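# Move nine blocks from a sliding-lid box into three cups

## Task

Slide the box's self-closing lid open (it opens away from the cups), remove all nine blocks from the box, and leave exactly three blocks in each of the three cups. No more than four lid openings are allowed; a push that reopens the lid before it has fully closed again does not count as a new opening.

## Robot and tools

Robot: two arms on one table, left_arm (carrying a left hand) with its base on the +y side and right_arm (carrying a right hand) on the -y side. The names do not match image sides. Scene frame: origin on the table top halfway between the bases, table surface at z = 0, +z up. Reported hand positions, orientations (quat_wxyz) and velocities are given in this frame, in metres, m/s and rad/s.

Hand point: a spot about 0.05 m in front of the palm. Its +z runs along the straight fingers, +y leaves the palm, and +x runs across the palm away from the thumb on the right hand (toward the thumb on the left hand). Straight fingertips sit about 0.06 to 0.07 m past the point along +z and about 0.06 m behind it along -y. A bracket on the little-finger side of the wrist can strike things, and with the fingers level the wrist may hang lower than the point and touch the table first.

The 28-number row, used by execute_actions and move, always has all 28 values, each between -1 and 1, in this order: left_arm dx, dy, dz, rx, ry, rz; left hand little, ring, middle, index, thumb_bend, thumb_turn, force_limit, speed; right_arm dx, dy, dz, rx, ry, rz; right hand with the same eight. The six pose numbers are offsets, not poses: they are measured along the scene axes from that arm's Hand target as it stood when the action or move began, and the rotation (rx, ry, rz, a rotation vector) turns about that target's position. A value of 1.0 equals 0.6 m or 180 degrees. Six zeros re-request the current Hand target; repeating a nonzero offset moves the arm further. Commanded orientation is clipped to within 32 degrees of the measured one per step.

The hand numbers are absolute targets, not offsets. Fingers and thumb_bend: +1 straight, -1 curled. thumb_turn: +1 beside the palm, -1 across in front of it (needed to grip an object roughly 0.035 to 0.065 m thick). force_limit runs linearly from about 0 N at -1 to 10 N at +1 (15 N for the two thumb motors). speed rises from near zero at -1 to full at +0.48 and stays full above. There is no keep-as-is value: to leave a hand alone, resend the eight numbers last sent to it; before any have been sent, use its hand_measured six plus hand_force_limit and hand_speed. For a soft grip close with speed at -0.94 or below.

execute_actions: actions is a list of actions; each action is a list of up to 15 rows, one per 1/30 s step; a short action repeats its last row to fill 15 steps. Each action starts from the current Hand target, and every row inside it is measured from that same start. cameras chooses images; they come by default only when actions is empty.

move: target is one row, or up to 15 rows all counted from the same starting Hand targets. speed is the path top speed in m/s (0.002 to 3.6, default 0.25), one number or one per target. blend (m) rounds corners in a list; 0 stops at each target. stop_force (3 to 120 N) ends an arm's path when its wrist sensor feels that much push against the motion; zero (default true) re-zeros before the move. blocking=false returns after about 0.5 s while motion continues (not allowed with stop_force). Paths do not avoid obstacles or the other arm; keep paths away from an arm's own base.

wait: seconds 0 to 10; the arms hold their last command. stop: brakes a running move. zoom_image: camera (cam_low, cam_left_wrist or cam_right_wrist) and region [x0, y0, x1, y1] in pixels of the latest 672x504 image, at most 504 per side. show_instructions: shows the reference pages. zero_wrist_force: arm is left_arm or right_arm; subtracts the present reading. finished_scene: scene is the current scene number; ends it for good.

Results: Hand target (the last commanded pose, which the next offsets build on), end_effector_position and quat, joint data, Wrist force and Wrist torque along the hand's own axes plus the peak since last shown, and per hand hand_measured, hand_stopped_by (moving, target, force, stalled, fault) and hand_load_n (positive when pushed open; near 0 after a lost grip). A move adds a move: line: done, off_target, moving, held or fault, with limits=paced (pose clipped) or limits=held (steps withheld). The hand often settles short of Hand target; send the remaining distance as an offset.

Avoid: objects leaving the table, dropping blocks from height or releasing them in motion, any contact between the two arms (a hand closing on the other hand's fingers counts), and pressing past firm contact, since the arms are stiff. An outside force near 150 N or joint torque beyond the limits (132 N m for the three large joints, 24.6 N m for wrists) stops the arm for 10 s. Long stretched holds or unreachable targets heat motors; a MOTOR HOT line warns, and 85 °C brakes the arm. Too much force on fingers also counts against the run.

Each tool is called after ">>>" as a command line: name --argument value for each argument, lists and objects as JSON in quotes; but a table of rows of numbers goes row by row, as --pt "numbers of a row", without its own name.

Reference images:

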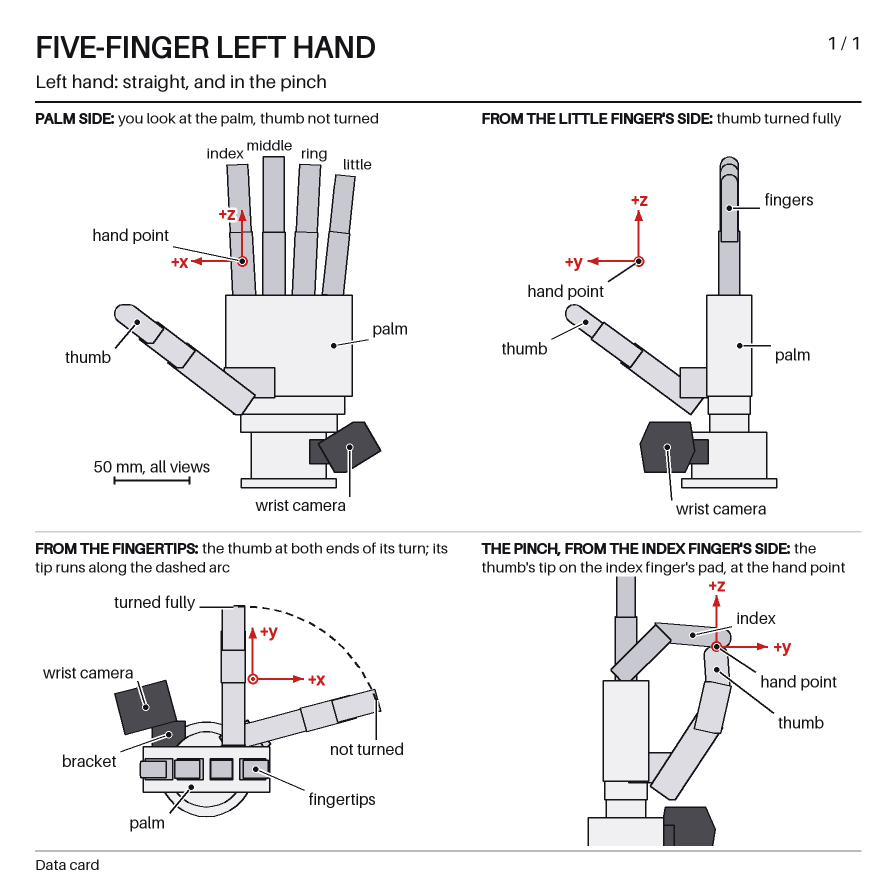

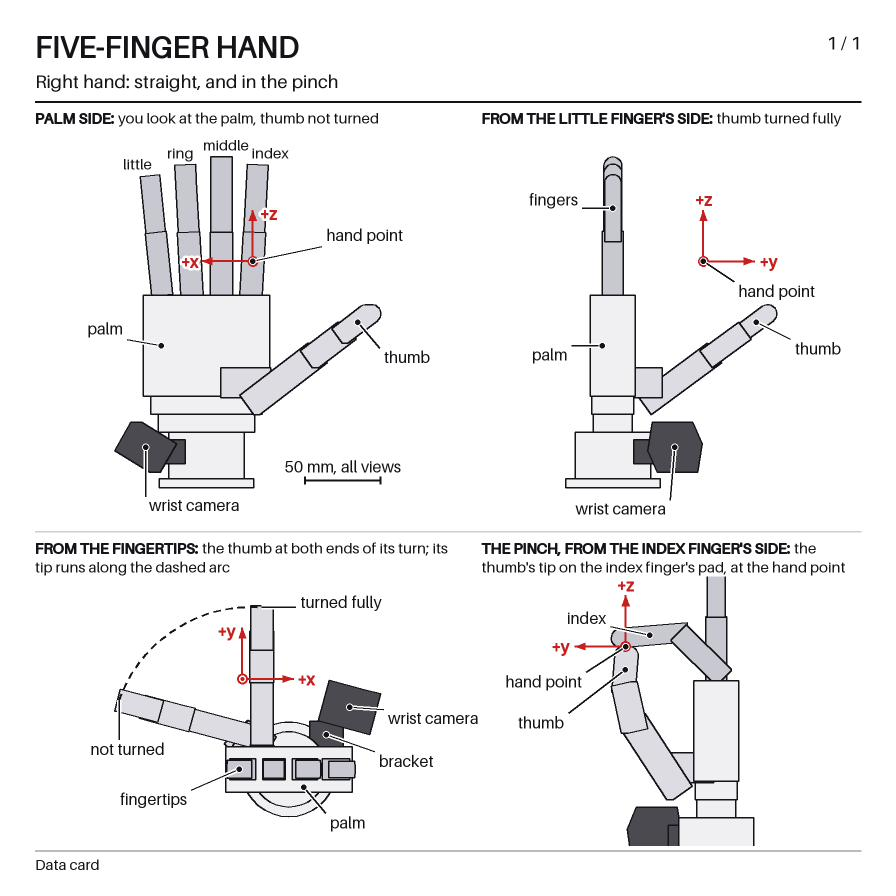

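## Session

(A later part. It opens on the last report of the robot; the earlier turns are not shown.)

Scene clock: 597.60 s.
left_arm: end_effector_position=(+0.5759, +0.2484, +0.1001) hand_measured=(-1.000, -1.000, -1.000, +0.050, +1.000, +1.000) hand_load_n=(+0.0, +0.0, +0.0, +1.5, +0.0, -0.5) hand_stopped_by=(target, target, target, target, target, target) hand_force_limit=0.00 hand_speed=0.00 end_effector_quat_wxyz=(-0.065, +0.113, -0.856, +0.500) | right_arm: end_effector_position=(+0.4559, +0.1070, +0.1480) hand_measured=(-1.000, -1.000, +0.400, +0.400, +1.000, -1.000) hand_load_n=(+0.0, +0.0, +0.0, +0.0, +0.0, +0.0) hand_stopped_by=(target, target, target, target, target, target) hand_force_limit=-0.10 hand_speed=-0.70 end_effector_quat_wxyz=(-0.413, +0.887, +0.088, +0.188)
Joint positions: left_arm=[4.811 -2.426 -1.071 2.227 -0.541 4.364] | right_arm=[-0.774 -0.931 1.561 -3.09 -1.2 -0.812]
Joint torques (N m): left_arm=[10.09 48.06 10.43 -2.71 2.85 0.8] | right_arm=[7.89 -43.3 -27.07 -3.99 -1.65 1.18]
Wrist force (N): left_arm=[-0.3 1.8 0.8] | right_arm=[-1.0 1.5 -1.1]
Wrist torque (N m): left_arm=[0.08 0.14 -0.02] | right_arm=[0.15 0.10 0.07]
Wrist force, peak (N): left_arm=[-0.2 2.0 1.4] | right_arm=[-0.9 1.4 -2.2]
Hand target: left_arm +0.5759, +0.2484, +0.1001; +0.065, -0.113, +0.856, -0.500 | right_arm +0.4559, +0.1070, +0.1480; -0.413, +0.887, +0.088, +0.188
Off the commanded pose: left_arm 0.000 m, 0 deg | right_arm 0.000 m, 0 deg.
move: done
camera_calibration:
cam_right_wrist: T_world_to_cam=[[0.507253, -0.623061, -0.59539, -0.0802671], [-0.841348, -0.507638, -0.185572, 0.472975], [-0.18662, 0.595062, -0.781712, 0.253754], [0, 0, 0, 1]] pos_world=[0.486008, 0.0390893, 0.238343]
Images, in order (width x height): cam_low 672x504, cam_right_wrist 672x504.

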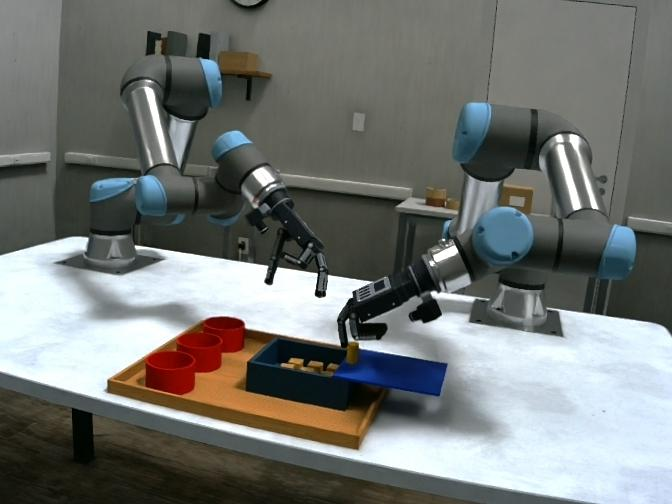

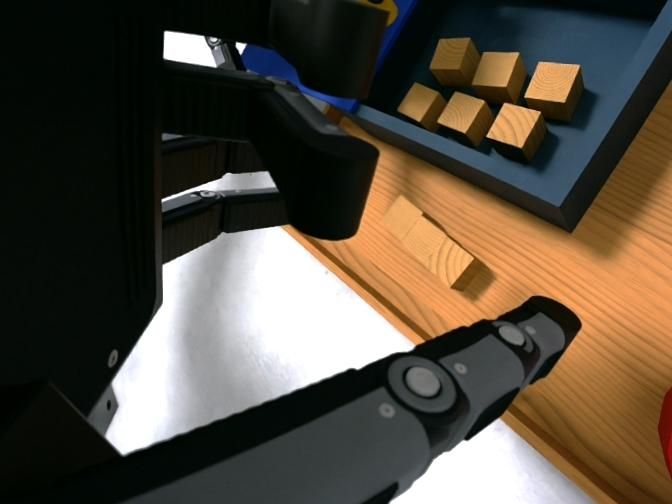

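>>> move --pt "0 0 0 0 0 0 -1 -1 -1 0.05 1 1 0 0 0.135 0.03 0 0 0 0 -1 -1 0.44 0.44 1 -1 -0.1 -0.7" --pt "0 0 0 0 0 0 -1 -1 -1 0.05 1 1 0 0 0.135 0.0967 -0.105 0 0 0 -1 -1 0.44 0.44 1 -1 -0.1 -0.7" --speed 0.12 --blend '[0.02, 0]' --cameras '["cam_low", "cam_right_wrist", "cam_left_wrist"]'

>>> zoom_image --camera "cam_right_wrist" --region '[200, 90, 630, 440]'

>>> zoom_image --camera "cam_low" --region '[230, 270, 390, 410]'

Scene clock: 615.33 s.
left_arm: end_effector_position=(+0.5759, +0.2484, +0.1001) hand_measured=(-1.000, -1.000, -1.000, +0.050, +1.000, +1.000) hand_load_n=(+0.0, +0.0, +0.0, +1.5, +0.0, +0.0) hand_stopped_by=(target, target, target, target, target, target) hand_force_limit=0.00 hand_speed=0.00 end_effector_quat_wxyz=(-0.065, +0.113, -0.856, +0.500) | right_arm: end_effector_position=(+0.5369, +0.1651, +0.0850) hand_measured=(-1.000, -1.000, +0.440, +0.440, +1.000, -1.000) hand_load_n=(+0.0, +0.0, +0.0, +0.0, +0.0, +0.0) hand_stopped_by=(target, target, target, target, target, target) hand_force_limit=-0.10 hand_speed=-0.70 end_effector_quat_wxyz=(-0.413, +0.887, +0.088, +0.188)
Joint positions: left_arm=[4.811 -2.426 -1.071 2.227 -0.541 4.364] | right_arm=[-0.795 -0.657 1.23 -3.027 -1.183 -0.827]
Joint torques (N m): left_arm=[9.77 48.3 10.35 -2.68 2.83 0.75] | right_arm=[-7.8 -61.82 -10.51 -1.72 2.03 -1.45]
Wrist force (N): left_arm=[-0.2 1.9 1.1] | right_arm=[-1.3 1.7 -1.3]
Wrist torque (N m): left_arm=[0.08 0.12 -0.01] | right_arm=[0.18 0.17 -0.06]
Wrist force, peak (N): left_arm=[-0.2 2.2 1.2] | right_arm=[-2.3 1.1 -1.8]
Hand target: left_arm +0.5759, +0.2484, +0.1001; +0.065, -0.113, +0.856, -0.500 | right_arm +0.5369, +0.1650, +0.0850; -0.413, +0.887, +0.088, +0.188
Off the commanded pose: left_arm 0.000 m, 0 deg | right_arm 0.000 m, 0 deg.
move: done
camera_calibration:
cam_left_wrist: T_world_to_cam=[[-0.0887551, -0.50237, 0.860086, 0.08161], [-0.953094, 0.293691, 0.0731901, 0.465502], [-0.289368, -0.813246, -0.504872, 0.532125], [0, 0, 0, 1]] pos_world=[0.60489, 0.337033, 0.164393]
cam_right_wrist: T_world_to_cam=[[0.507336, -0.622932, -0.595454, -0.122602], [-0.84128, -0.507733, -0.18562, 0.558841], [-0.186703, 0.595116, -0.781652, 0.185139], [0, 0, 0, 1]] pos_world=[0.566908, 0.0971901, 0.175443]

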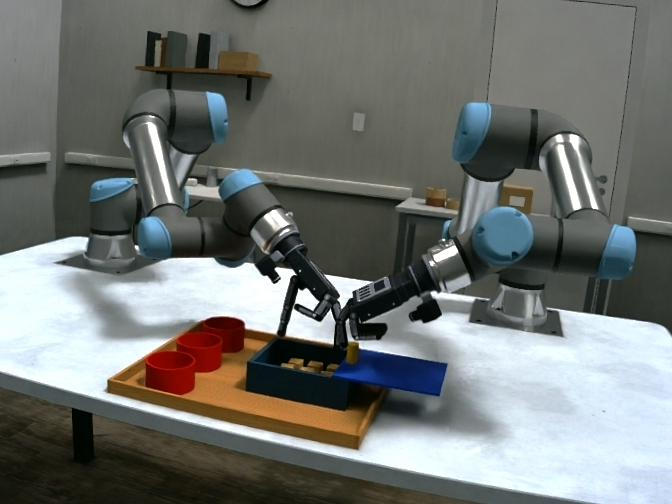

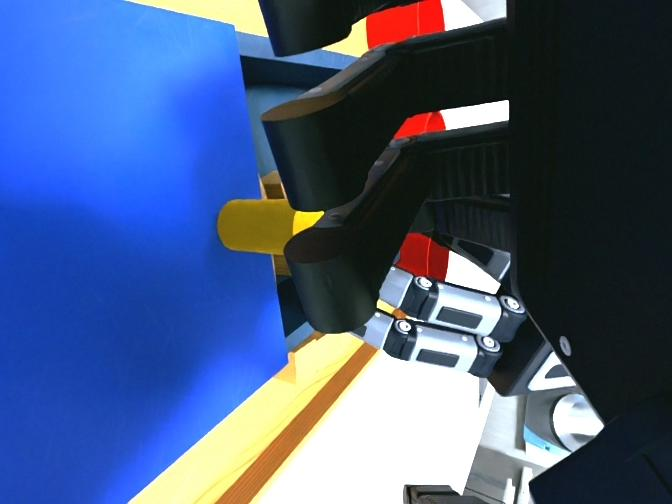

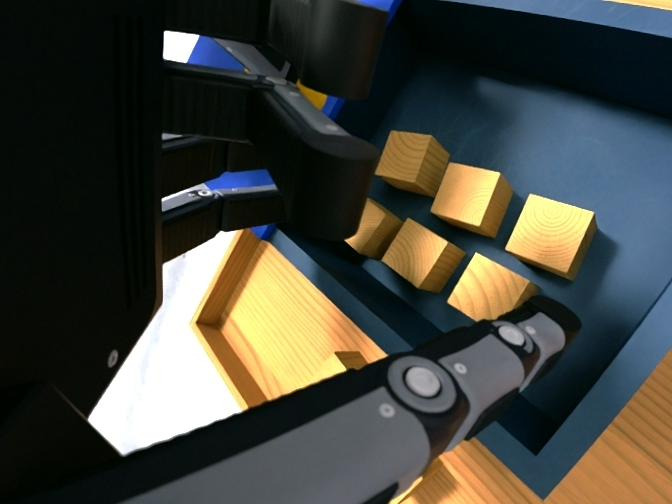

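Scaled by 1.172.

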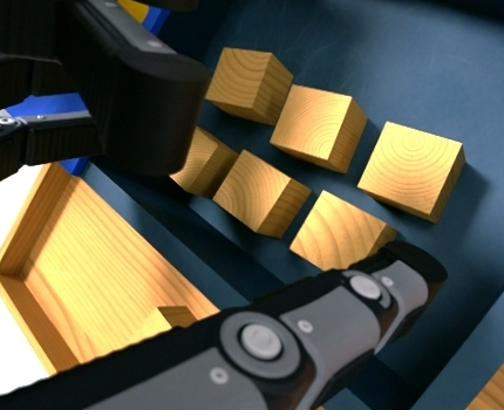

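Scaled by 3.150.

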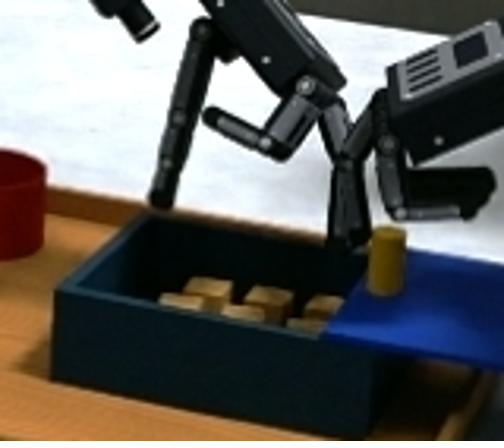

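>>> zoom_image --camera "cam_right_wrist" --region '[330, 110, 610, 340]'

Scaled by 1.800.

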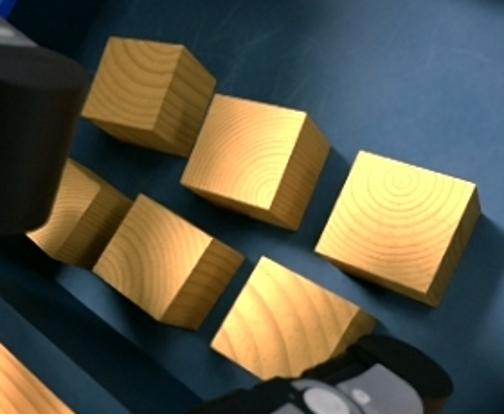

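>>> move --pt "0 0 0 0 0 0 -1 -1 -1 0.05 1 1 0 0 -0.0033 0.0175 -0.0417 0 0 0 -1 -1 0.44 0.44 1 -1 -0.1 -0.7" --pt "0 0 0 0 0 0 -1 -1 -1 0.05 1 1 0 0 -0.0033 0.0175 -0.0725 0 0 0 -1 -1 0.44 0.44 1 -1 -0.1 -0.7" --speed 0.03 --stop_force 4 --cameras '["cam_low", "cam_right_wrist"]'

>>> zoom_image --camera "cam_right_wrist" --region '[200, 90, 630, 440]'

>>> zoom_image --camera "cam_low" --region '[230, 270, 390, 410]'

Scene clock: 626.27 s.
left_arm: end_effector_position=(+0.5759, +0.2484, +0.1001) hand_measured=(-1.000, -1.000, -1.000, +0.050, +1.000, +1.000) hand_load_n=(+0.0, +0.0, +0.0, +1.5, +0.0, -0.5) hand_stopped_by=(target, target, target, target, target, target) hand_force_limit=0.00 hand_speed=0.00 end_effector_quat_wxyz=(-0.065, +0.113, -0.856, +0.500) | right_arm: end_effector_position=(+0.5349, +0.1756, +0.0516) hand_measured=(-1.000, -1.000, +0.440, +0.440, +1.000, -1.000) hand_load_n=(+0.0, +0.0, +0.0, -1.0, +0.0, +0.0) hand_stopped_by=(target, target, target, target, target, target) hand_force_limit=-0.10 hand_speed=-0.70 end_effector_quat_wxyz=(-0.413, +0.887, +0.088, +0.188)
Joint positions: left_arm=[4.811 -2.426 -1.071 2.227 -0.541 4.364] | right_arm=[-0.783 -0.594 1.204 -3.067 -1.193 -0.818]
Joint torques (N m): left_arm=[9.77 48.48 10.25 -2.71 2.85 0.74] | right_arm=[11.13 -69.93 -26.02 -3.73 1.37 1.1]
Wrist force (N): left_arm=[-0.1 1.4 0.6] | right_arm=[4.7 3.0 -0.7]
Wrist torque (N m): left_arm=[0.09 0.11 -0.01] | right_arm=[0.13 0.24 0.14]
Wrist force, peak (N): left_arm=[-0.5 2.2 1.1] | right_arm=[10.6 -0.1 -1.9]
Hand target: left_arm +0.5759, +0.2484, +0.1001; +0.065, -0.113, +0.856, -0.500 | right_arm +0.5349, +0.1756, +0.0516; -0.413, +0.887, +0.088, +0.188 (not the last commanded pose)
Off the commanded pose: left_arm 0.000 m, 0 deg | right_arm 0.010 m, 0 deg.
move: contact (right_arm); path passed 1 of 2 targets
camera_calibration:
cam_right_wrist: T_world_to_cam=[[0.50734, -0.622958, -0.595424, -0.134998], [-0.841317, -0.50762, -0.185764, 0.5563], [-0.186526, 0.595186, -0.781641, 0.152223], [0, 0, 0, 1]] pos_world=[0.564908, 0.107689, 0.141944]
Images, in order (width x height): cam_low 672x504, cam_right_wrist 672x504.

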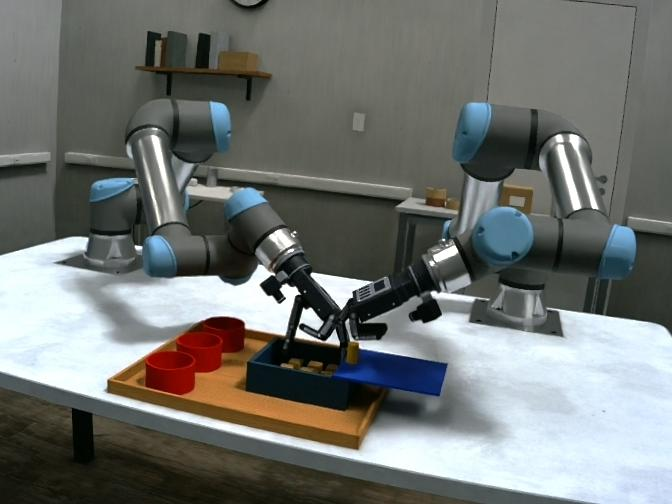

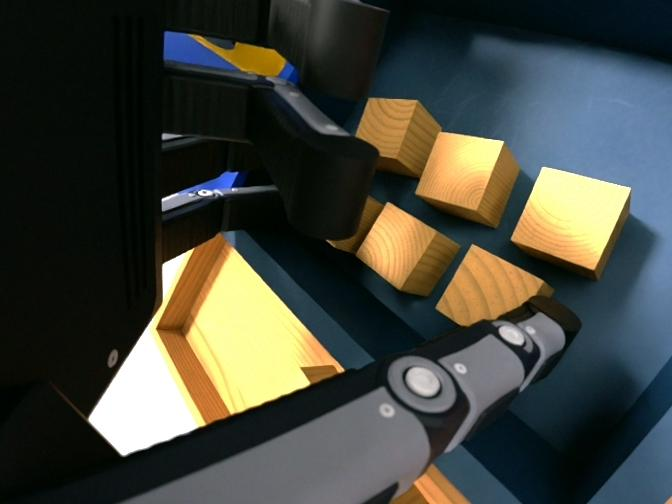

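Scaled by 1.172.

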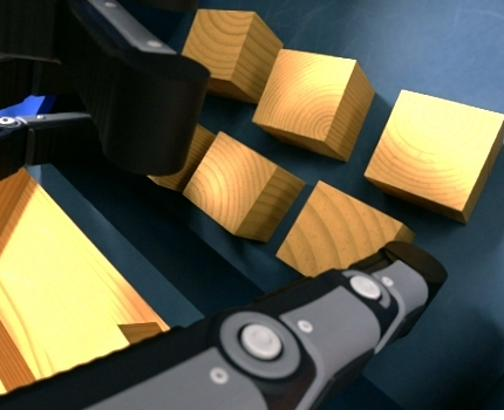

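Scaled by 3.150.

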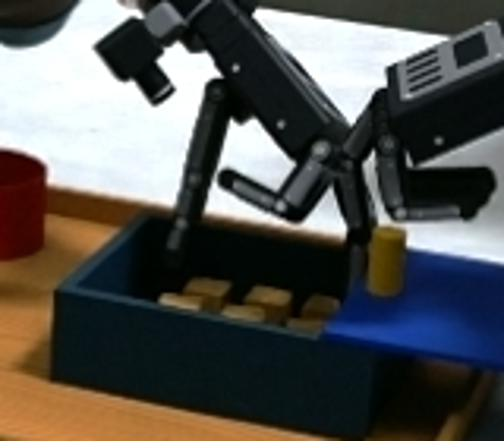

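>>> move --pt "0 0 0 0 0 0 -1 -1 -1 0.05 1 1 0 0 0.0067 -0.0083 0.0333 0 0 0 -1 -1 0.44 0.44 1 -1 -0.1 -0.7" --pt "0 0 0 0 0 0 -1 -1 -1 0.05 1 1 0 0 0.0143 -0.0177 0.0557 0 0.1333 0 -1 -1 0.44 0.44 1 -1 -0.1 -0.7" --speed '[0.03, 0.1]' --blend '[0.005, 0]' --cameras '["cam_low", "cam_right_wrist"]'

>>> zoom_image --camera "cam_right_wrist" --region '[330, 110, 610, 340]'

>>> zoom_image --camera "cam_low" --region '[230, 270, 390, 410]'

Scene clock: 639.13 s.
left_arm: end_effector_position=(+0.5759, +0.2484, +0.1001) hand_measured=(-1.000, -1.000, -1.000, +0.050, +1.000, +1.000) hand_load_n=(+0.0, +0.0, +0.0, +1.5, +0.0, -0.5) hand_stopped_by=(target, target, target, target, target, target) hand_force_limit=0.00 hand_speed=0.00 end_effector_quat_wxyz=(-0.065, +0.113, -0.856, +0.500) | right_arm: end_effector_position=(+0.5436, +0.1650, +0.0849) hand_measured=(-1.000, -1.000, +0.440, +0.440, +1.000, -1.000) hand_load_n=(+0.0, +0.0, +0.0, +0.0, +0.0, +0.0) hand_stopped_by=(target, target, target, target, target, target) hand_force_limit=-0.10 hand_speed=-0.70 end_effector_quat_wxyz=(-0.423, +0.906, +0.000, +0.000)
Joint positions: left_arm=[4.811 -2.426 -1.071 2.227 -0.541 4.364] | right_arm=[-0.876 -0.588 1.024 -2.647 -0.93 -0.676]
Joint torques (N m): left_arm=[9.62 48.35 10.27 -2.62 2.7 0.77] | right_arm=[6.92 -73.52 -9.26 -4.32 -1.33 -1.38]
Wrist force (N): left_arm=[-0.3 1.6 0.9] | right_arm=[-0.2 1.6 -1.5]
Wrist torque (N m): left_arm=[0.10 0.14 -0.03] | right_arm=[0.19 0.06 0.03]
Wrist force, peak (N): left_arm=[-0.5 2.0 0.8] | right_arm=[4.9 3.4 -0.6]
Hand target: left_arm +0.5759, +0.2484, +0.1001; +0.065, -0.113, +0.856, -0.500 | right_arm +0.5435, +0.1650, +0.0850; -0.423, +0.906, +0.000, +0.000
Off the commanded pose: left_arm 0.000 m, 0 deg | right_arm 0.000 m, 0 deg.
move: done
camera_calibration:
cam_right_wrist: T_world_to_cam=[[0.221245, -0.62299, -0.75029, 0.042493], [-0.844221, -0.507497, 0.172448, 0.535603], [-0.488203, 0.595257, -0.638222, 0.338007], [0, 0, 0, 1]] pos_world=[0.607782, 0.0970888, 0.155242]
Images, in order (width x height): cam_low 672x504, cam_right_wrist 672x504.

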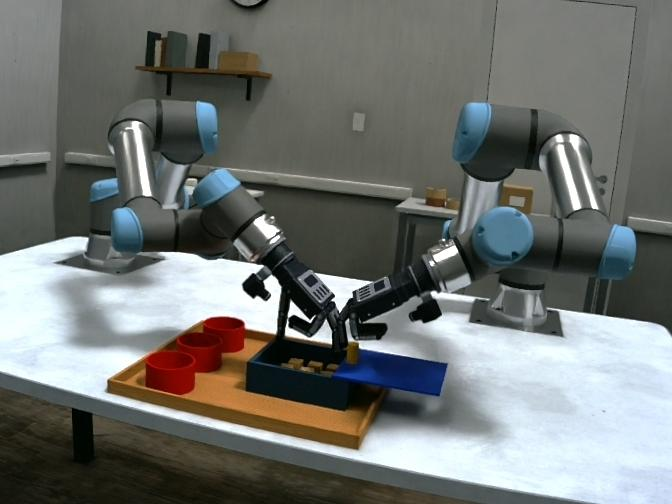

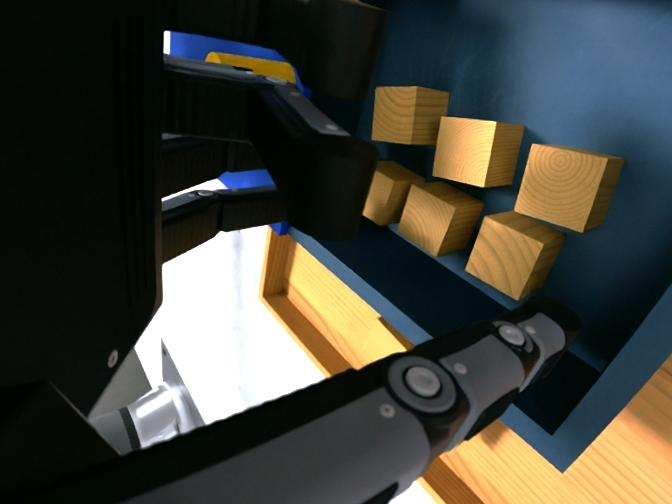

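Scaled by 1.800.

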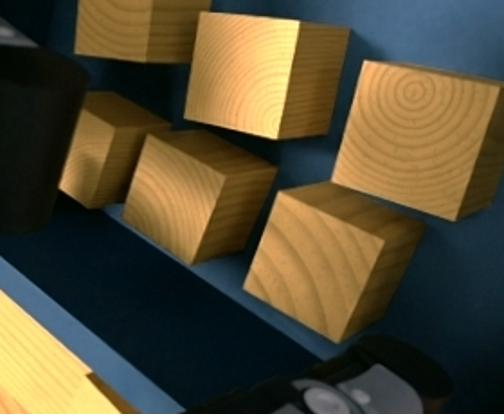

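Scaled by 3.150.

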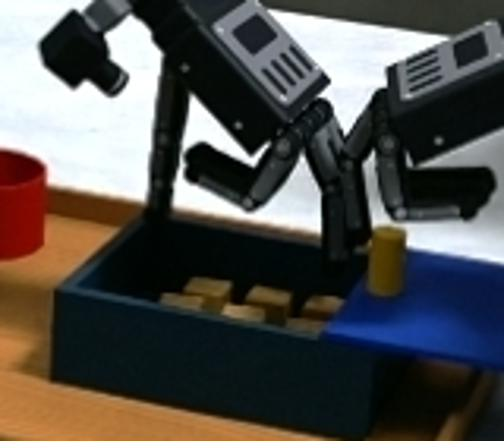

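>>> move --pt "0 0 0 0 0 0 -1 -1 -1 0.05 1 1 0 0 -0.0175 0.0158 -0.0417 0 0 0 -1 -1 0.44 0.44 1 -1 -0.1 -0.7" --pt "0 0 0 0 0 0 -1 -1 -1 0.05 1 1 0 0 -0.0175 0.0158 -0.0817 0 0 0 -1 -1 0.44 0.44 1 -1 -0.1 -0.7" --speed 0.03 --stop_force 4 --cameras '["cam_low", "cam_right_wrist"]'

>>> zoom_image --camera "cam_right_wrist" --region '[330, 110, 610, 340]'

>>> zoom_image --camera "cam_low" --region '[230, 270, 390, 410]'

Scene clock: 673.77 s.
left_arm: end_effector_position=(+0.5759, +0.2484, +0.1001) hand_measured=(-1.000, -1.000, -1.000, +0.050, +1.000, +1.000) hand_load_n=(+0.0, +0.0, +0.0, +1.5, +0.0, +0.0) hand_stopped_by=(target, target, target, target, target, target) hand_force_limit=0.00 hand_speed=0.00 end_effector_quat_wxyz=(-0.065, +0.113, -0.856, +0.500) | right_arm: end_effector_position=(+0.5330, +0.1745, +0.0369) hand_measured=(-1.000, -1.000, +0.440, +0.440, +1.000, -1.000) hand_load_n=(+0.0, +0.0, +0.0, -0.5, +0.0, +0.0) hand_stopped_by=(target, target, target, target, target, target) hand_force_limit=-0.10 hand_speed=-0.70 end_effector_quat_wxyz=(-0.423, +0.906, +0.000, +0.000)
Joint positions: left_arm=[4.811 -2.426 -1.071 2.227 -0.541 4.364] | right_arm=[-0.859 -0.525 1.036 -2.733 -0.94 -0.658]
Joint torques (N m): left_arm=[9.71 48.29 10.9 -2.6 2.6 0.88] | right_arm=[-3.29 -72.33 -24.57 -3.79 -1.56 -1.02]
Wrist force (N): left_arm=[-0.3 1.7 0.9] | right_arm=[-0.3 0.3 -2.7]
Wrist torque (N m): left_arm=[0.11 0.13 -0.02] | right_arm=[0.26 0.06 -0.11]
Wrist force, peak (N): left_arm=[-0.7 1.9 1.1] | right_arm=[-1.7 -7.5 -12.1]
Hand target: left_arm +0.5759, +0.2484, +0.1001; +0.065, -0.113, +0.856, -0.500 | right_arm +0.5330, +0.1745, +0.0370; -0.423, +0.906, +0.000, +0.000 (not the last commanded pose)
Off the commanded pose: left_arm 0.000 m, 0 deg | right_arm 0.001 m, 0 deg.
move: contact (right_arm); path passed 1 of 2 targets
camera_calibration:
cam_right_wrist: T_world_to_cam=[[0.221452, -0.622901, -0.750302, 0.0146116], [-0.844107, -0.507713, 0.172365, 0.539719], [-0.488305, 0.595165, -0.63823, 0.296613], [0, 0, 0, 1]] pos_world=[0.597183, 0.10659, 0.107242]
Images, in order (width x height): cam_low 672x504, cam_right_wrist 672x504.

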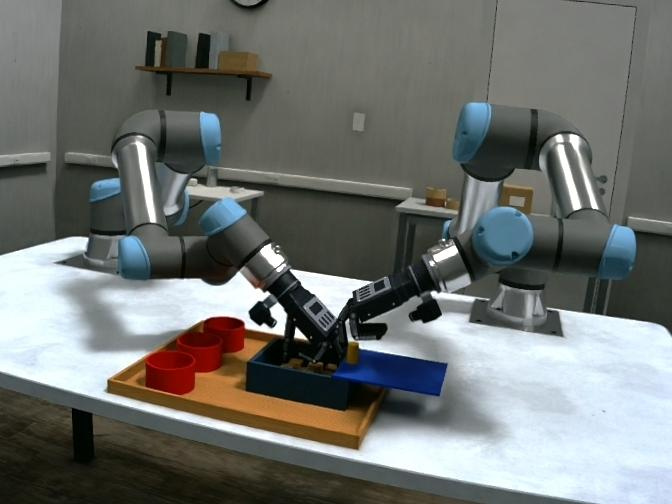

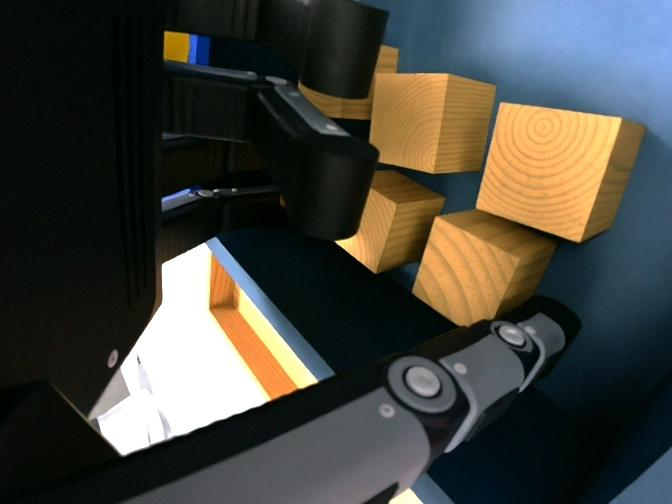

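Scaled by 1.800.

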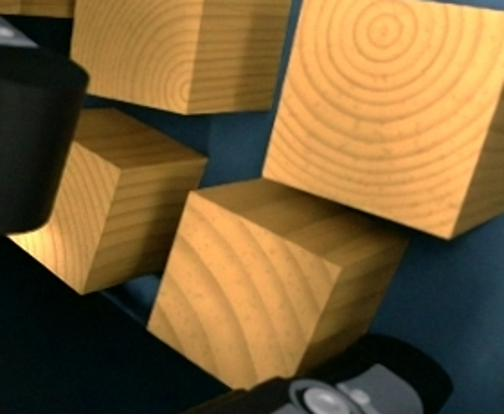

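Scaled by 3.150.

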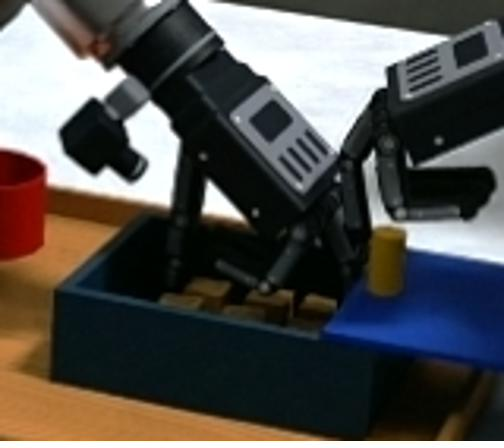

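>>> move --target '[0, 0, 0, 0, 0, 0, -1, -1, -1, 0.05, 1, 1, 0, 0, 0, 0, 0.0025, 0, 0, 0, -1, -1, 0.44, 0.44, 1, -1, -0.1, -0.7]' --speed 0.02

>>> move --target '[0, 0, 0, 0, 0, 0, -1, -1, -1, 0.05, 1, 1, 0, 0, 0, 0, 0, 0, 0, 0, -1, -1, -0.1, -0.1, 1, -1, -0.1, -0.93]' --speed 0.02 --cameras '["cam_right_wrist", "cam_low"]'

>>> zoom_image --camera "cam_right_wrist" --region '[200, 0, 640, 440]'

>>> zoom_image --camera "cam_low" --region '[230, 270, 390, 410]'

Scene clock: 678.33 s.
left_arm: end_effector_position=(+0.5759, +0.2484, +0.1001) hand_measured=(-1.000, -1.000, -1.000, +0.050, +1.000, +1.000) hand_load_n=(+0.0, +0.0, +0.0, +1.5, +0.0, -0.5) hand_stopped_by=(target, target, target, target, target, target) hand_force_limit=0.00 hand_speed=0.00 end_effector_quat_wxyz=(-0.065, +0.113, -0.856, +0.500) | right_arm: end_effector_position=(+0.5330, +0.1745, +0.0385) hand_measured=(-1.000, -1.000, +0.440, +0.440, +1.000, -1.000) hand_load_n=(+0.0, +0.0, +0.0, -0.5, +0.0, +0.0) hand_stopped_by=(target, target, target, target, target, target) hand_force_limit=-0.10 hand_speed=-0.70 end_effector_quat_wxyz=(-0.423, +0.906, +0.000, +0.000)
Joint positions: left_arm=[4.811 -2.426 -1.071 2.227 -0.541 4.364] | right_arm=[-0.859 -0.527 1.036 -2.73 -0.94 -0.658]
Joint torques (N m): left_arm=[9.56 48.65 10.74 -2.66 2.46 1.04] | right_arm=[5.46 -69.82 -29.22 -1.82 -0.69 -1.02]
Wrist force (N): left_arm=[0.0 1.5 0.7] | right_arm=[-0.1 1.7 -1.4]
Wrist torque (N m): left_arm=[0.09 0.09 -0.01] | right_arm=[0.20 0.03 -0.07]
Wrist force, peak (N): left_arm=[-0.3 1.9 1.0] | right_arm=[-0.8 0.2 -3.0]
Hand target: left_arm +0.5759, +0.2484, +0.1001; +0.065, -0.113, +0.856, -0.500 | right_arm +0.5330, +0.1745, +0.0385; -0.423, +0.906, +0.000, +0.000
Off the commanded pose: left_arm 0.000 m, 0 deg | right_arm 0.000 m, 0 deg.
move: done

Scene clock: 680.33 s.
left_arm: end_effector_position=(+0.5759, +0.2484, +0.1001) hand_measured=(-1.000, -1.000, -1.000, +0.050, +1.000, +1.000) hand_load_n=(+0.0, +0.0, +0.0, +1.5, +0.0, +0.0) hand_stopped_by=(target, target, target, target, target, target) hand_force_limit=0.00 hand_speed=0.00 end_effector_quat_wxyz=(-0.065, +0.113, -0.856, +0.500) | right_arm: end_effector_position=(+0.5330, +0.1745, +0.0385) hand_measured=(-1.000, -1.000, +0.126, +0.100, +1.000, -1.000) hand_load_n=(+0.0, +0.0, +3.0, +5.5, +1.0, +0.0) hand_stopped_by=(target, target, force, force, target, target) hand_force_limit=-0.10 hand_speed=-0.93 end_effector_quat_wxyz=(-0.423, +0.906, +0.000, +0.000)
Joint positions: left_arm=[4.811 -2.426 -1.071 2.227 -0.541 4.364] | right_arm=[-0.859 -0.527 1.036 -2.73 -0.94 -0.658]
Joint torques (N m): left_arm=[9.79 48.74 10.81 -2.6 2.6 0.9] | right_arm=[5.74 -51.36 -25.39 -1.99 -0.57 -0.9]
Wrist force (N): left_arm=[-0.3 1.4 0.7] | right_arm=[-0.3 1.9 -1.1]
Wrist torque (N m): left_arm=[0.07 0.12 -0.02] | right_arm=[0.20 0.06 -0.08]
Wrist force, peak (N): left_arm=[-0.2 1.8 1.2] | right_arm=[-0.4 -1.6 -2.1]
Hand target: left_arm +0.5759, +0.2484, +0.1001; +0.065, -0.113, +0.856, -0.500 | right_arm +0.5330, +0.1745, +0.0385; -0.423, +0.906, +0.000, +0.000
Off the commanded pose: left_arm 0.000 m, 0 deg | right_arm 0.000 m, 0 deg.
move: done
camera_calibration:
cam_right_wrist: T_world_to_cam=[[0.221486, -0.622827, -0.750354, 0.0157898], [-0.844116, -0.507729, 0.172276, 0.53946], [-0.488275, 0.595229, -0.638193, 0.297606], [0, 0, 0, 1]] pos_world=[0.597183, 0.10659, 0.108842]
Images, in order (width x height): cam_low 672x504, cam_right_wrist 672x504.

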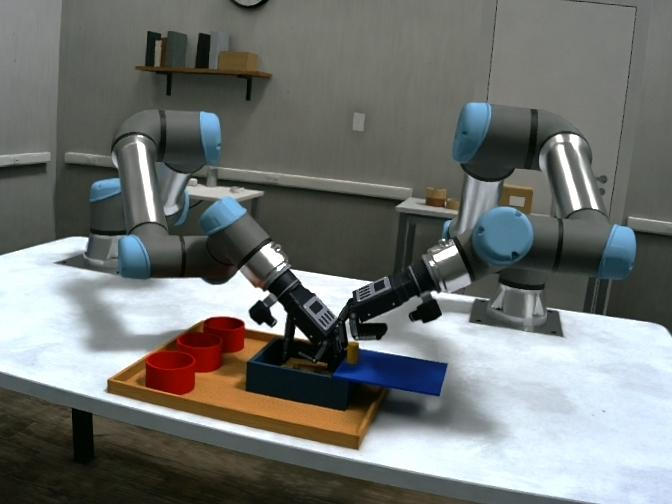

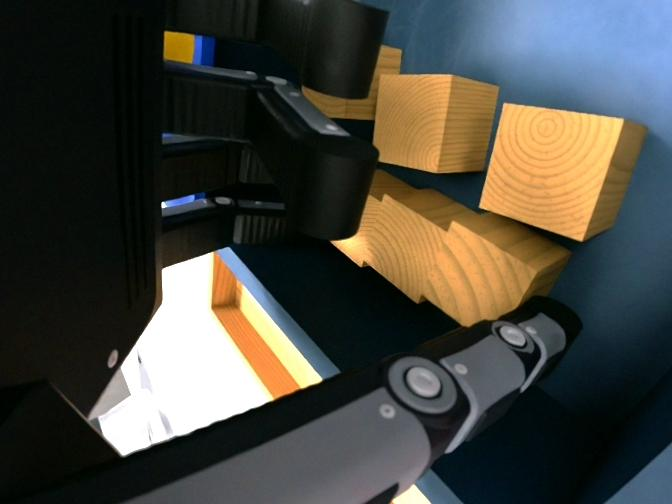

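Scaled by 1.145.

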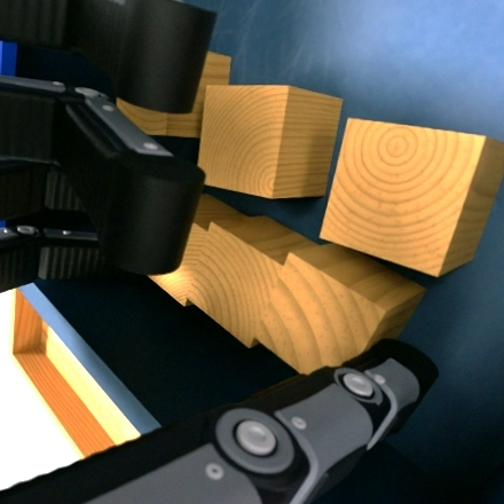

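Scaled by 3.150.

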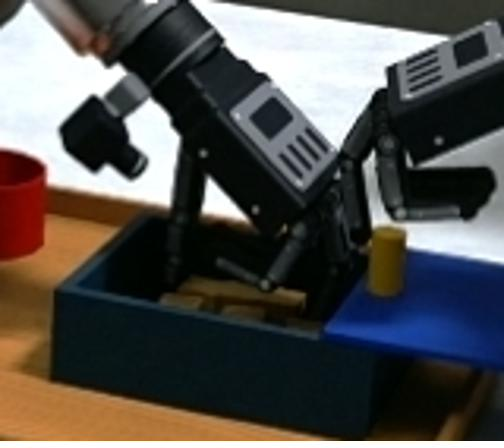

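>>> move --pt "0 0 0 0 0 0 -1 -1 -1 0.05 1 1 0 0 0 -0.0167 0.05 0 0 0 -1 -1 -0.1 -0.1 1 -1 -0.1 -0.93" --pt "0 0 0 0 0 0 -1 -1 -1 0.05 1 1 0 0 0 -0.04 0.1 0 0 0 -1 -1 -0.1 -0.1 1 -1 -0.1 -0.93" --pt "0 0 0 0 0 0 -1 -1 -1 0.05 1 1 0 0 0 -0.0833 0.18 0 0 0 -1 -1 -0.1 -0.1 1 -1 -0.1 -0.93" --speed 0.05 --blend '[0.005, 0.01, 0]' --cameras '["cam_right_wrist", "cam_low"]'

>>> zoom_image --camera "cam_low" --region '[200, 200, 440, 420]'

Scene clock: 691.30 s.
left_arm: end_effector_position=(+0.5759, +0.2484, +0.1001) hand_measured=(-1.000, -1.000, -1.000, +0.050, +1.000, +1.000) hand_load_n=(+0.0, +0.0, +0.0, +1.5, +0.0, -0.5) hand_stopped_by=(target, target, target, target, target, target) hand_force_limit=0.00 hand_speed=0.00 end_effector_quat_wxyz=(-0.065, +0.113, -0.856, +0.500) | right_arm: end_effector_position=(+0.5330, +0.1243, +0.1465) hand_measured=(-1.000, -1.000, +0.126, +0.100, +1.000, -1.000) hand_load_n=(+0.0, +0.5, +3.0, +5.5, +1.5, +0.0) hand_stopped_by=(target, target, force, force, target, target) hand_force_limit=-0.10 hand_speed=-0.93 end_effector_quat_wxyz=(-0.423, +0.906, +0.000, +0.000) end_effector_velocity=(+0.000, +0.001, -0.004) end_effector_angular_velocity=(+0.001, +0.001, +0.001)
Joint positions: left_arm=[4.811 -2.426 -1.071 2.227 -0.541 4.364] | right_arm=[-0.91 -0.751 1.162 -2.602 -0.91 -0.71]
Joint velocities: left_arm=[within noise] | right_arm=[0.001 0.006 0 -0.005 0.001 0.001]
Joint torques (N m): left_arm=[9.61 49.03 10.37 -2.56 2.51 0.99] | right_arm=[5.41 -46.32 -30.7 -4.42 0.67 0.48]
Wrist force (N): left_arm=[-0.1 1.5 0.9] | right_arm=[-0.1 2.2 -0.8]
Wrist torque (N m): left_arm=[0.08 0.12 -0.02] | right_arm=[0.22 0.04 0.15]
Wrist force, peak (N): left_arm=[0.0 1.9 1.3] | right_arm=[-0.2 2.1 -1.7]
Hand target: left_arm +0.5759, +0.2484, +0.1001; +0.065, -0.113, +0.856, -0.500 | right_arm +0.5330, +0.1245, +0.1465; -0.423, +0.906, +0.000, +0.000
Off the commanded pose: left_arm 0.000 m, 0 deg | right_arm 0.000 m, 0 deg.
move: done
camera_calibration:
cam_right_wrist: T_world_to_cam=[[0.221342, -0.622881, -0.750352, 0.0657124], [-0.844074, -0.507728, 0.172487, 0.495345], [-0.488413, 0.595173, -0.638139, 0.396425], [0, 0, 0, 1]] pos_world=[0.597182, 0.0564902, 0.216841]
Images, in order (width x height): cam_low 672x504, cam_right_wrist 672x504.

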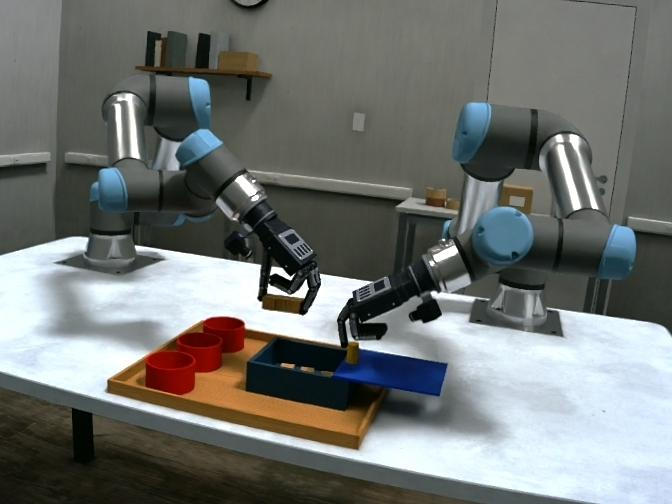

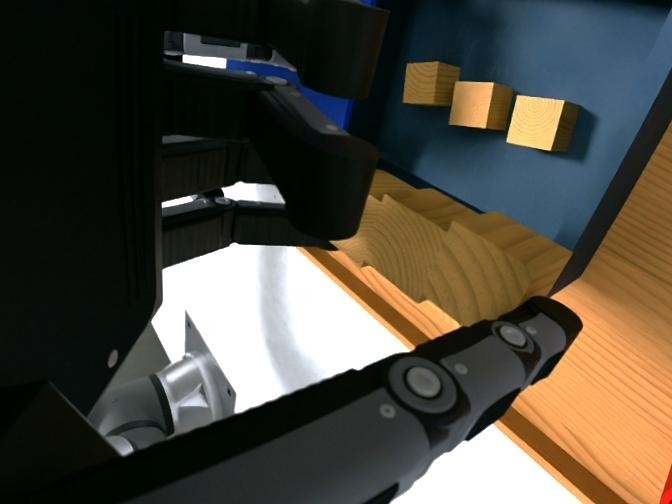

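Scaled by 2.100.

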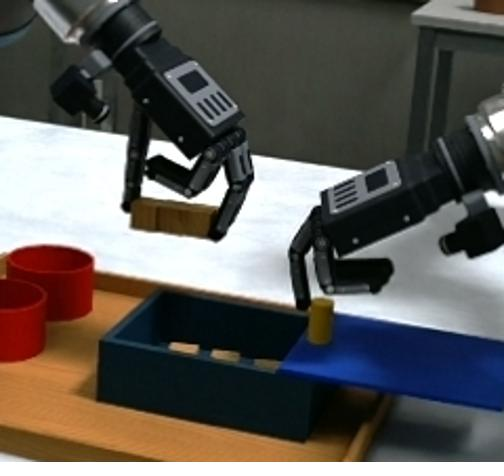

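>>> move --pt "0 0 0 0 0 0 -1 -1 -1 0.05 1 1 0 0 -0.1692 -0.115 0 0 0 0 -1 -1 -0.1 -0.1 1 -1 -0.1 -0.93" --pt "0 0 0 0 0 0 -1 -1 -1 0.05 1 1 0 0 -0.1692 -0.115 -0.1417 0 0 0 -1 -1 -0.1 -0.1 1 -1 -0.1 -0.93" --speed 0.1 --blend '[0.02, 0]' --cameras '["cam_right_wrist", "cam_low"]'

>>> zoom_image --camera "cam_low" --region '[160, 240, 400, 420]'

Scene clock: 699.03 s.
left_arm: end_effector_position=(+0.5759, +0.2484, +0.1001) hand_measured=(-1.000, -1.000, -1.000, +0.050, +1.000, +1.000) hand_load_n=(+0.0, +0.0, +0.0, +1.5, +0.0, -0.5) hand_stopped_by=(target, target, target, target, target, target) hand_force_limit=0.00 hand_speed=0.00 end_effector_quat_wxyz=(-0.065, +0.113, -0.856, +0.500) | right_arm: end_effector_position=(+0.4314, +0.0555, +0.0613) hand_measured=(-1.000, -1.000, +0.126, +0.100, +1.000, -1.000) hand_load_n=(+0.0, +0.0, +3.0, +5.5, +1.5, +0.0) hand_stopped_by=(target, target, force, force, target, target) hand_force_limit=-0.10 hand_speed=-0.93 end_effector_quat_wxyz=(-0.423, +0.906, +0.000, +0.000)
Joint positions: left_arm=[4.811 -2.426 -1.071 2.227 -0.541 4.364] | right_arm=[-0.901 -0.874 1.663 -2.985 -0.915 -0.701]
Joint torques (N m): left_arm=[9.54 49.11 10.95 -2.46 2.57 1.04] | right_arm=[-2.15 -58.27 -24.62 -1.85 0.09 1.22]
Wrist force (N): left_arm=[-0.3 1.3 1.0] | right_arm=[-0.2 2.0 -1.0]
Wrist torque (N m): left_arm=[0.05 0.15 -0.03] | right_arm=[0.20 0.06 -0.02]
Wrist force, peak (N): left_arm=[-0.4 1.4 1.5] | right_arm=[0.0 3.1 -0.3]
Hand target: left_arm +0.5759, +0.2484, +0.1001; +0.065, -0.113, +0.856, -0.500 | right_arm +0.4314, +0.0555, +0.0615; -0.423, +0.906, +0.000, +0.000
Off the commanded pose: left_arm 0.000 m, 0 deg | right_arm 0.000 m, 0 deg.
move: done
camera_calibration:
cam_right_wrist: T_world_to_cam=[[0.221345, -0.623001, -0.750251, -0.018662], [-0.844073, -0.507702, 0.172566, 0.38929], [-0.488413, 0.59507, -0.638236, 0.333452], [0, 0, 0, 1]] pos_world=[0.495582, -0.0124103, 0.131641]
Images, in order (width x height): cam_low 672x504, cam_right_wrist 672x504.

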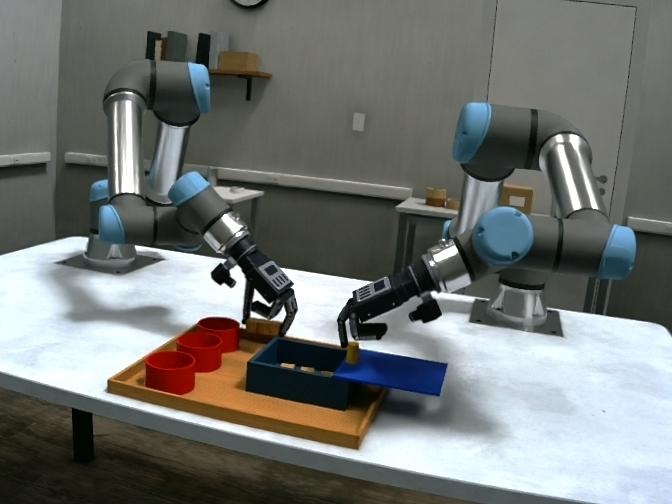

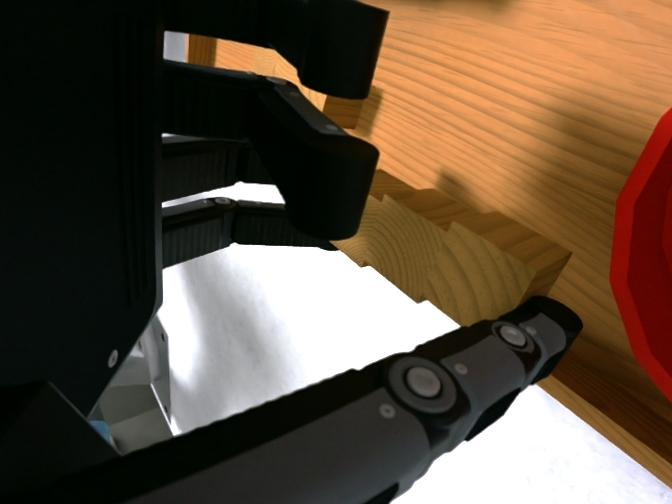

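Scaled by 2.100.

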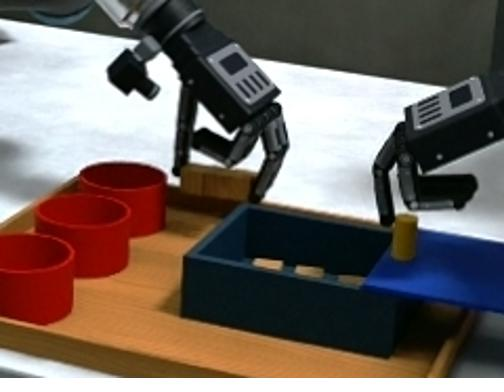

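>>> move --target '[0, 0, 0, 0, 0, 0, -1, -1, -1, 0.05, 1, 1, 0, 0, 0, 0, -0.06, 0, 0, 0, -1, -1, -0.1, -0.1, 1, -1, -0.1, -0.93]' --speed 0.025 --stop_force 3

>>> move --target '[0, 0, 0, 0, 0, 0, -1, -1, -1, 0.05, 1, 1, 0, 0, 0, 0, 0, 0, 0, 0, -1, -1, 0.4, 0.4, 1, -1, -0.1, -0.7]' --speed 0.02 --cameras '["cam_right_wrist", "cam_low"]'

>>> zoom_image --camera "cam_low" --region '[160, 240, 400, 420]'

Scene clock: 707.77 s.
left_arm: end_effector_position=(+0.5759, +0.2484, +0.1001) hand_measured=(-1.000, -1.000, -1.000, +0.050, +1.000, +1.000) hand_load_n=(+0.5, +0.0, +0.0, +1.5, +0.0, -0.5) hand_stopped_by=(target, target, target, target, target, target) hand_force_limit=0.00 hand_speed=0.00 end_effector_quat_wxyz=(-0.065, +0.113, -0.856, +0.500) | right_arm: end_effector_position=(+0.4314, +0.0555, +0.0318) hand_measured=(-1.000, -1.000, +0.126, +0.100, +1.000, -1.000) hand_load_n=(+0.0, +0.0, +4.0, +5.0, +1.5, -0.5) hand_stopped_by=(target, target, force, force, target, target) hand_force_limit=-0.10 hand_speed=-0.93 end_effector_quat_wxyz=(-0.423, +0.906, +0.000, +0.000)
Joint positions: left_arm=[4.811 -2.426 -1.071 2.227 -0.541 4.364] | right_arm=[-0.901 -0.823 1.668 -3.042 -0.915 -0.701]
Joint torques (N m): left_arm=[9.38 49.79 10.89 -2.5 2.51 0.99] | right_arm=[-5.05 -61.81 -25.55 -4.35 -1.24 -0.5]
Wrist force (N): left_arm=[-0.3 1.5 0.8] | right_arm=[0.0 2.0 -1.1]
Wrist torque (N m): left_arm=[0.08 0.15 -0.03] | right_arm=[0.21 0.03 -0.02]
Wrist force, peak (N): left_arm=[-0.2 2.0 1.0] | right_arm=[-0.4 -4.7 -7.1]
Hand target: left_arm +0.5759, +0.2484, +0.1001; +0.065, -0.113, +0.856, -0.500 | right_arm +0.4314, +0.0555, +0.0318; -0.423, +0.906, +0.000, +0.000 (not the last commanded pose)
Off the commanded pose: left_arm 0.000 m, 0 deg | right_arm 0.006 m, 0 deg.
move: contact (right_arm)

Scene clock: 708.40 s.
left_arm: end_effector_position=(+0.5759, +0.2484, +0.1001) hand_measured=(-1.000, -1.000, -1.000, +0.050, +1.000, +1.000) hand_load_n=(+0.0, +0.0, +0.0, +1.5, +0.0, -0.5) hand_stopped_by=(target, target, target, target, target, target) hand_force_limit=0.00 hand_speed=0.00 end_effector_quat_wxyz=(-0.065, +0.113, -0.856, +0.500) | right_arm: end_effector_position=(+0.4314, +0.0555, +0.0318) hand_measured=(-1.000, -1.000, +0.400, +0.400, +1.000, -1.000) hand_load_n=(+0.0, +0.0, +0.0, +0.0, +0.0, +0.0) hand_stopped_by=(target, target, target, target, target, target) hand_force_limit=-0.10 hand_speed=-0.70 end_effector_quat_wxyz=(-0.423, +0.906, +0.000, +0.000)
Joint positions: left_arm=[4.811 -2.426 -1.071 2.227 -0.541 4.364] | right_arm=[-0.901 -0.823 1.668 -3.042 -0.915 -0.701]
Joint torques (N m): left_arm=[8.91 49.61 10.61 -2.46 2.52 1.05] | right_arm=[-5.56 -55.37 -21.2 -2.76 -0.95 -0.59]
Wrist force (N): left_arm=[-0.3 1.5 0.7] | right_arm=[0.0 1.7 -1.1]
Wrist torque (N m): left_arm=[0.10 0.13 -0.02] | right_arm=[0.19 0.04 -0.02]
Wrist force, peak (N): left_arm=[-0.3 1.8 1.1] | right_arm=[-0.1 0.6 -4.4]
Hand target: left_arm +0.5759, +0.2484, +0.1001; +0.065, -0.113, +0.856, -0.500 | right_arm +0.4314, +0.0555, +0.0318; -0.423, +0.906, +0.000, +0.000
Off the commanded pose: left_arm 0.000 m, 0 deg | right_arm 0.000 m, 0 deg.
move: done
camera_calibration:
cam_right_wrist: T_world_to_cam=[[0.221486, -0.622827, -0.750354, -0.0408732], [-0.844116, -0.507729, 0.172276, 0.394516], [-0.488275, 0.595229, -0.638193, 0.314602], [0, 0, 0, 1]] pos_world=[0.495683, -0.0124097, 0.102142]
Images, in order (width x height): cam_low 672x504, cam_right_wrist 672x504.

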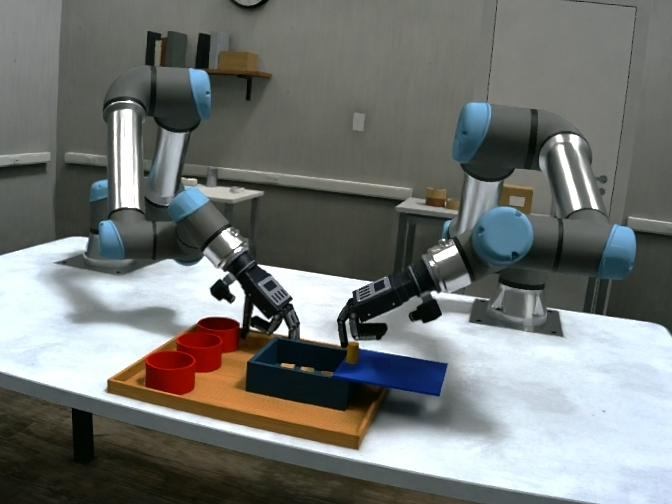

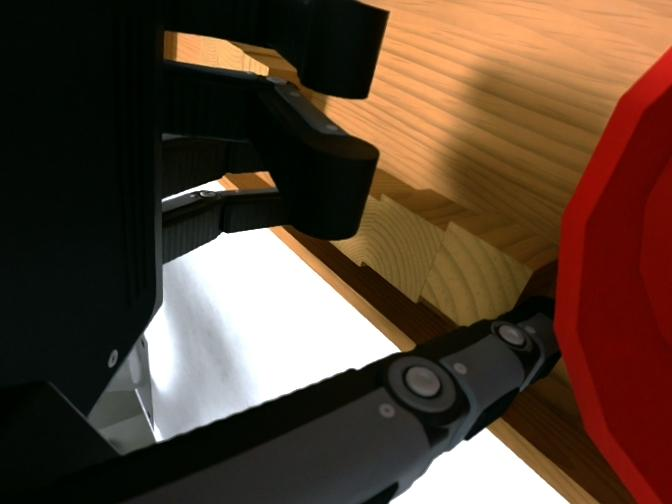

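Scaled by 2.100.

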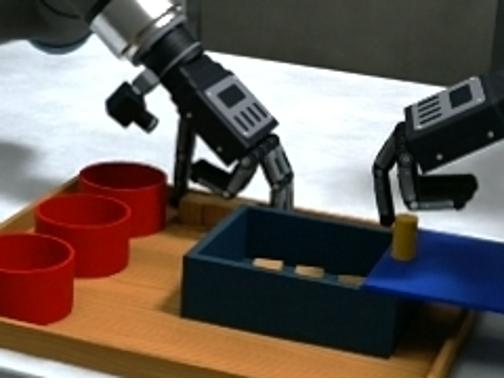

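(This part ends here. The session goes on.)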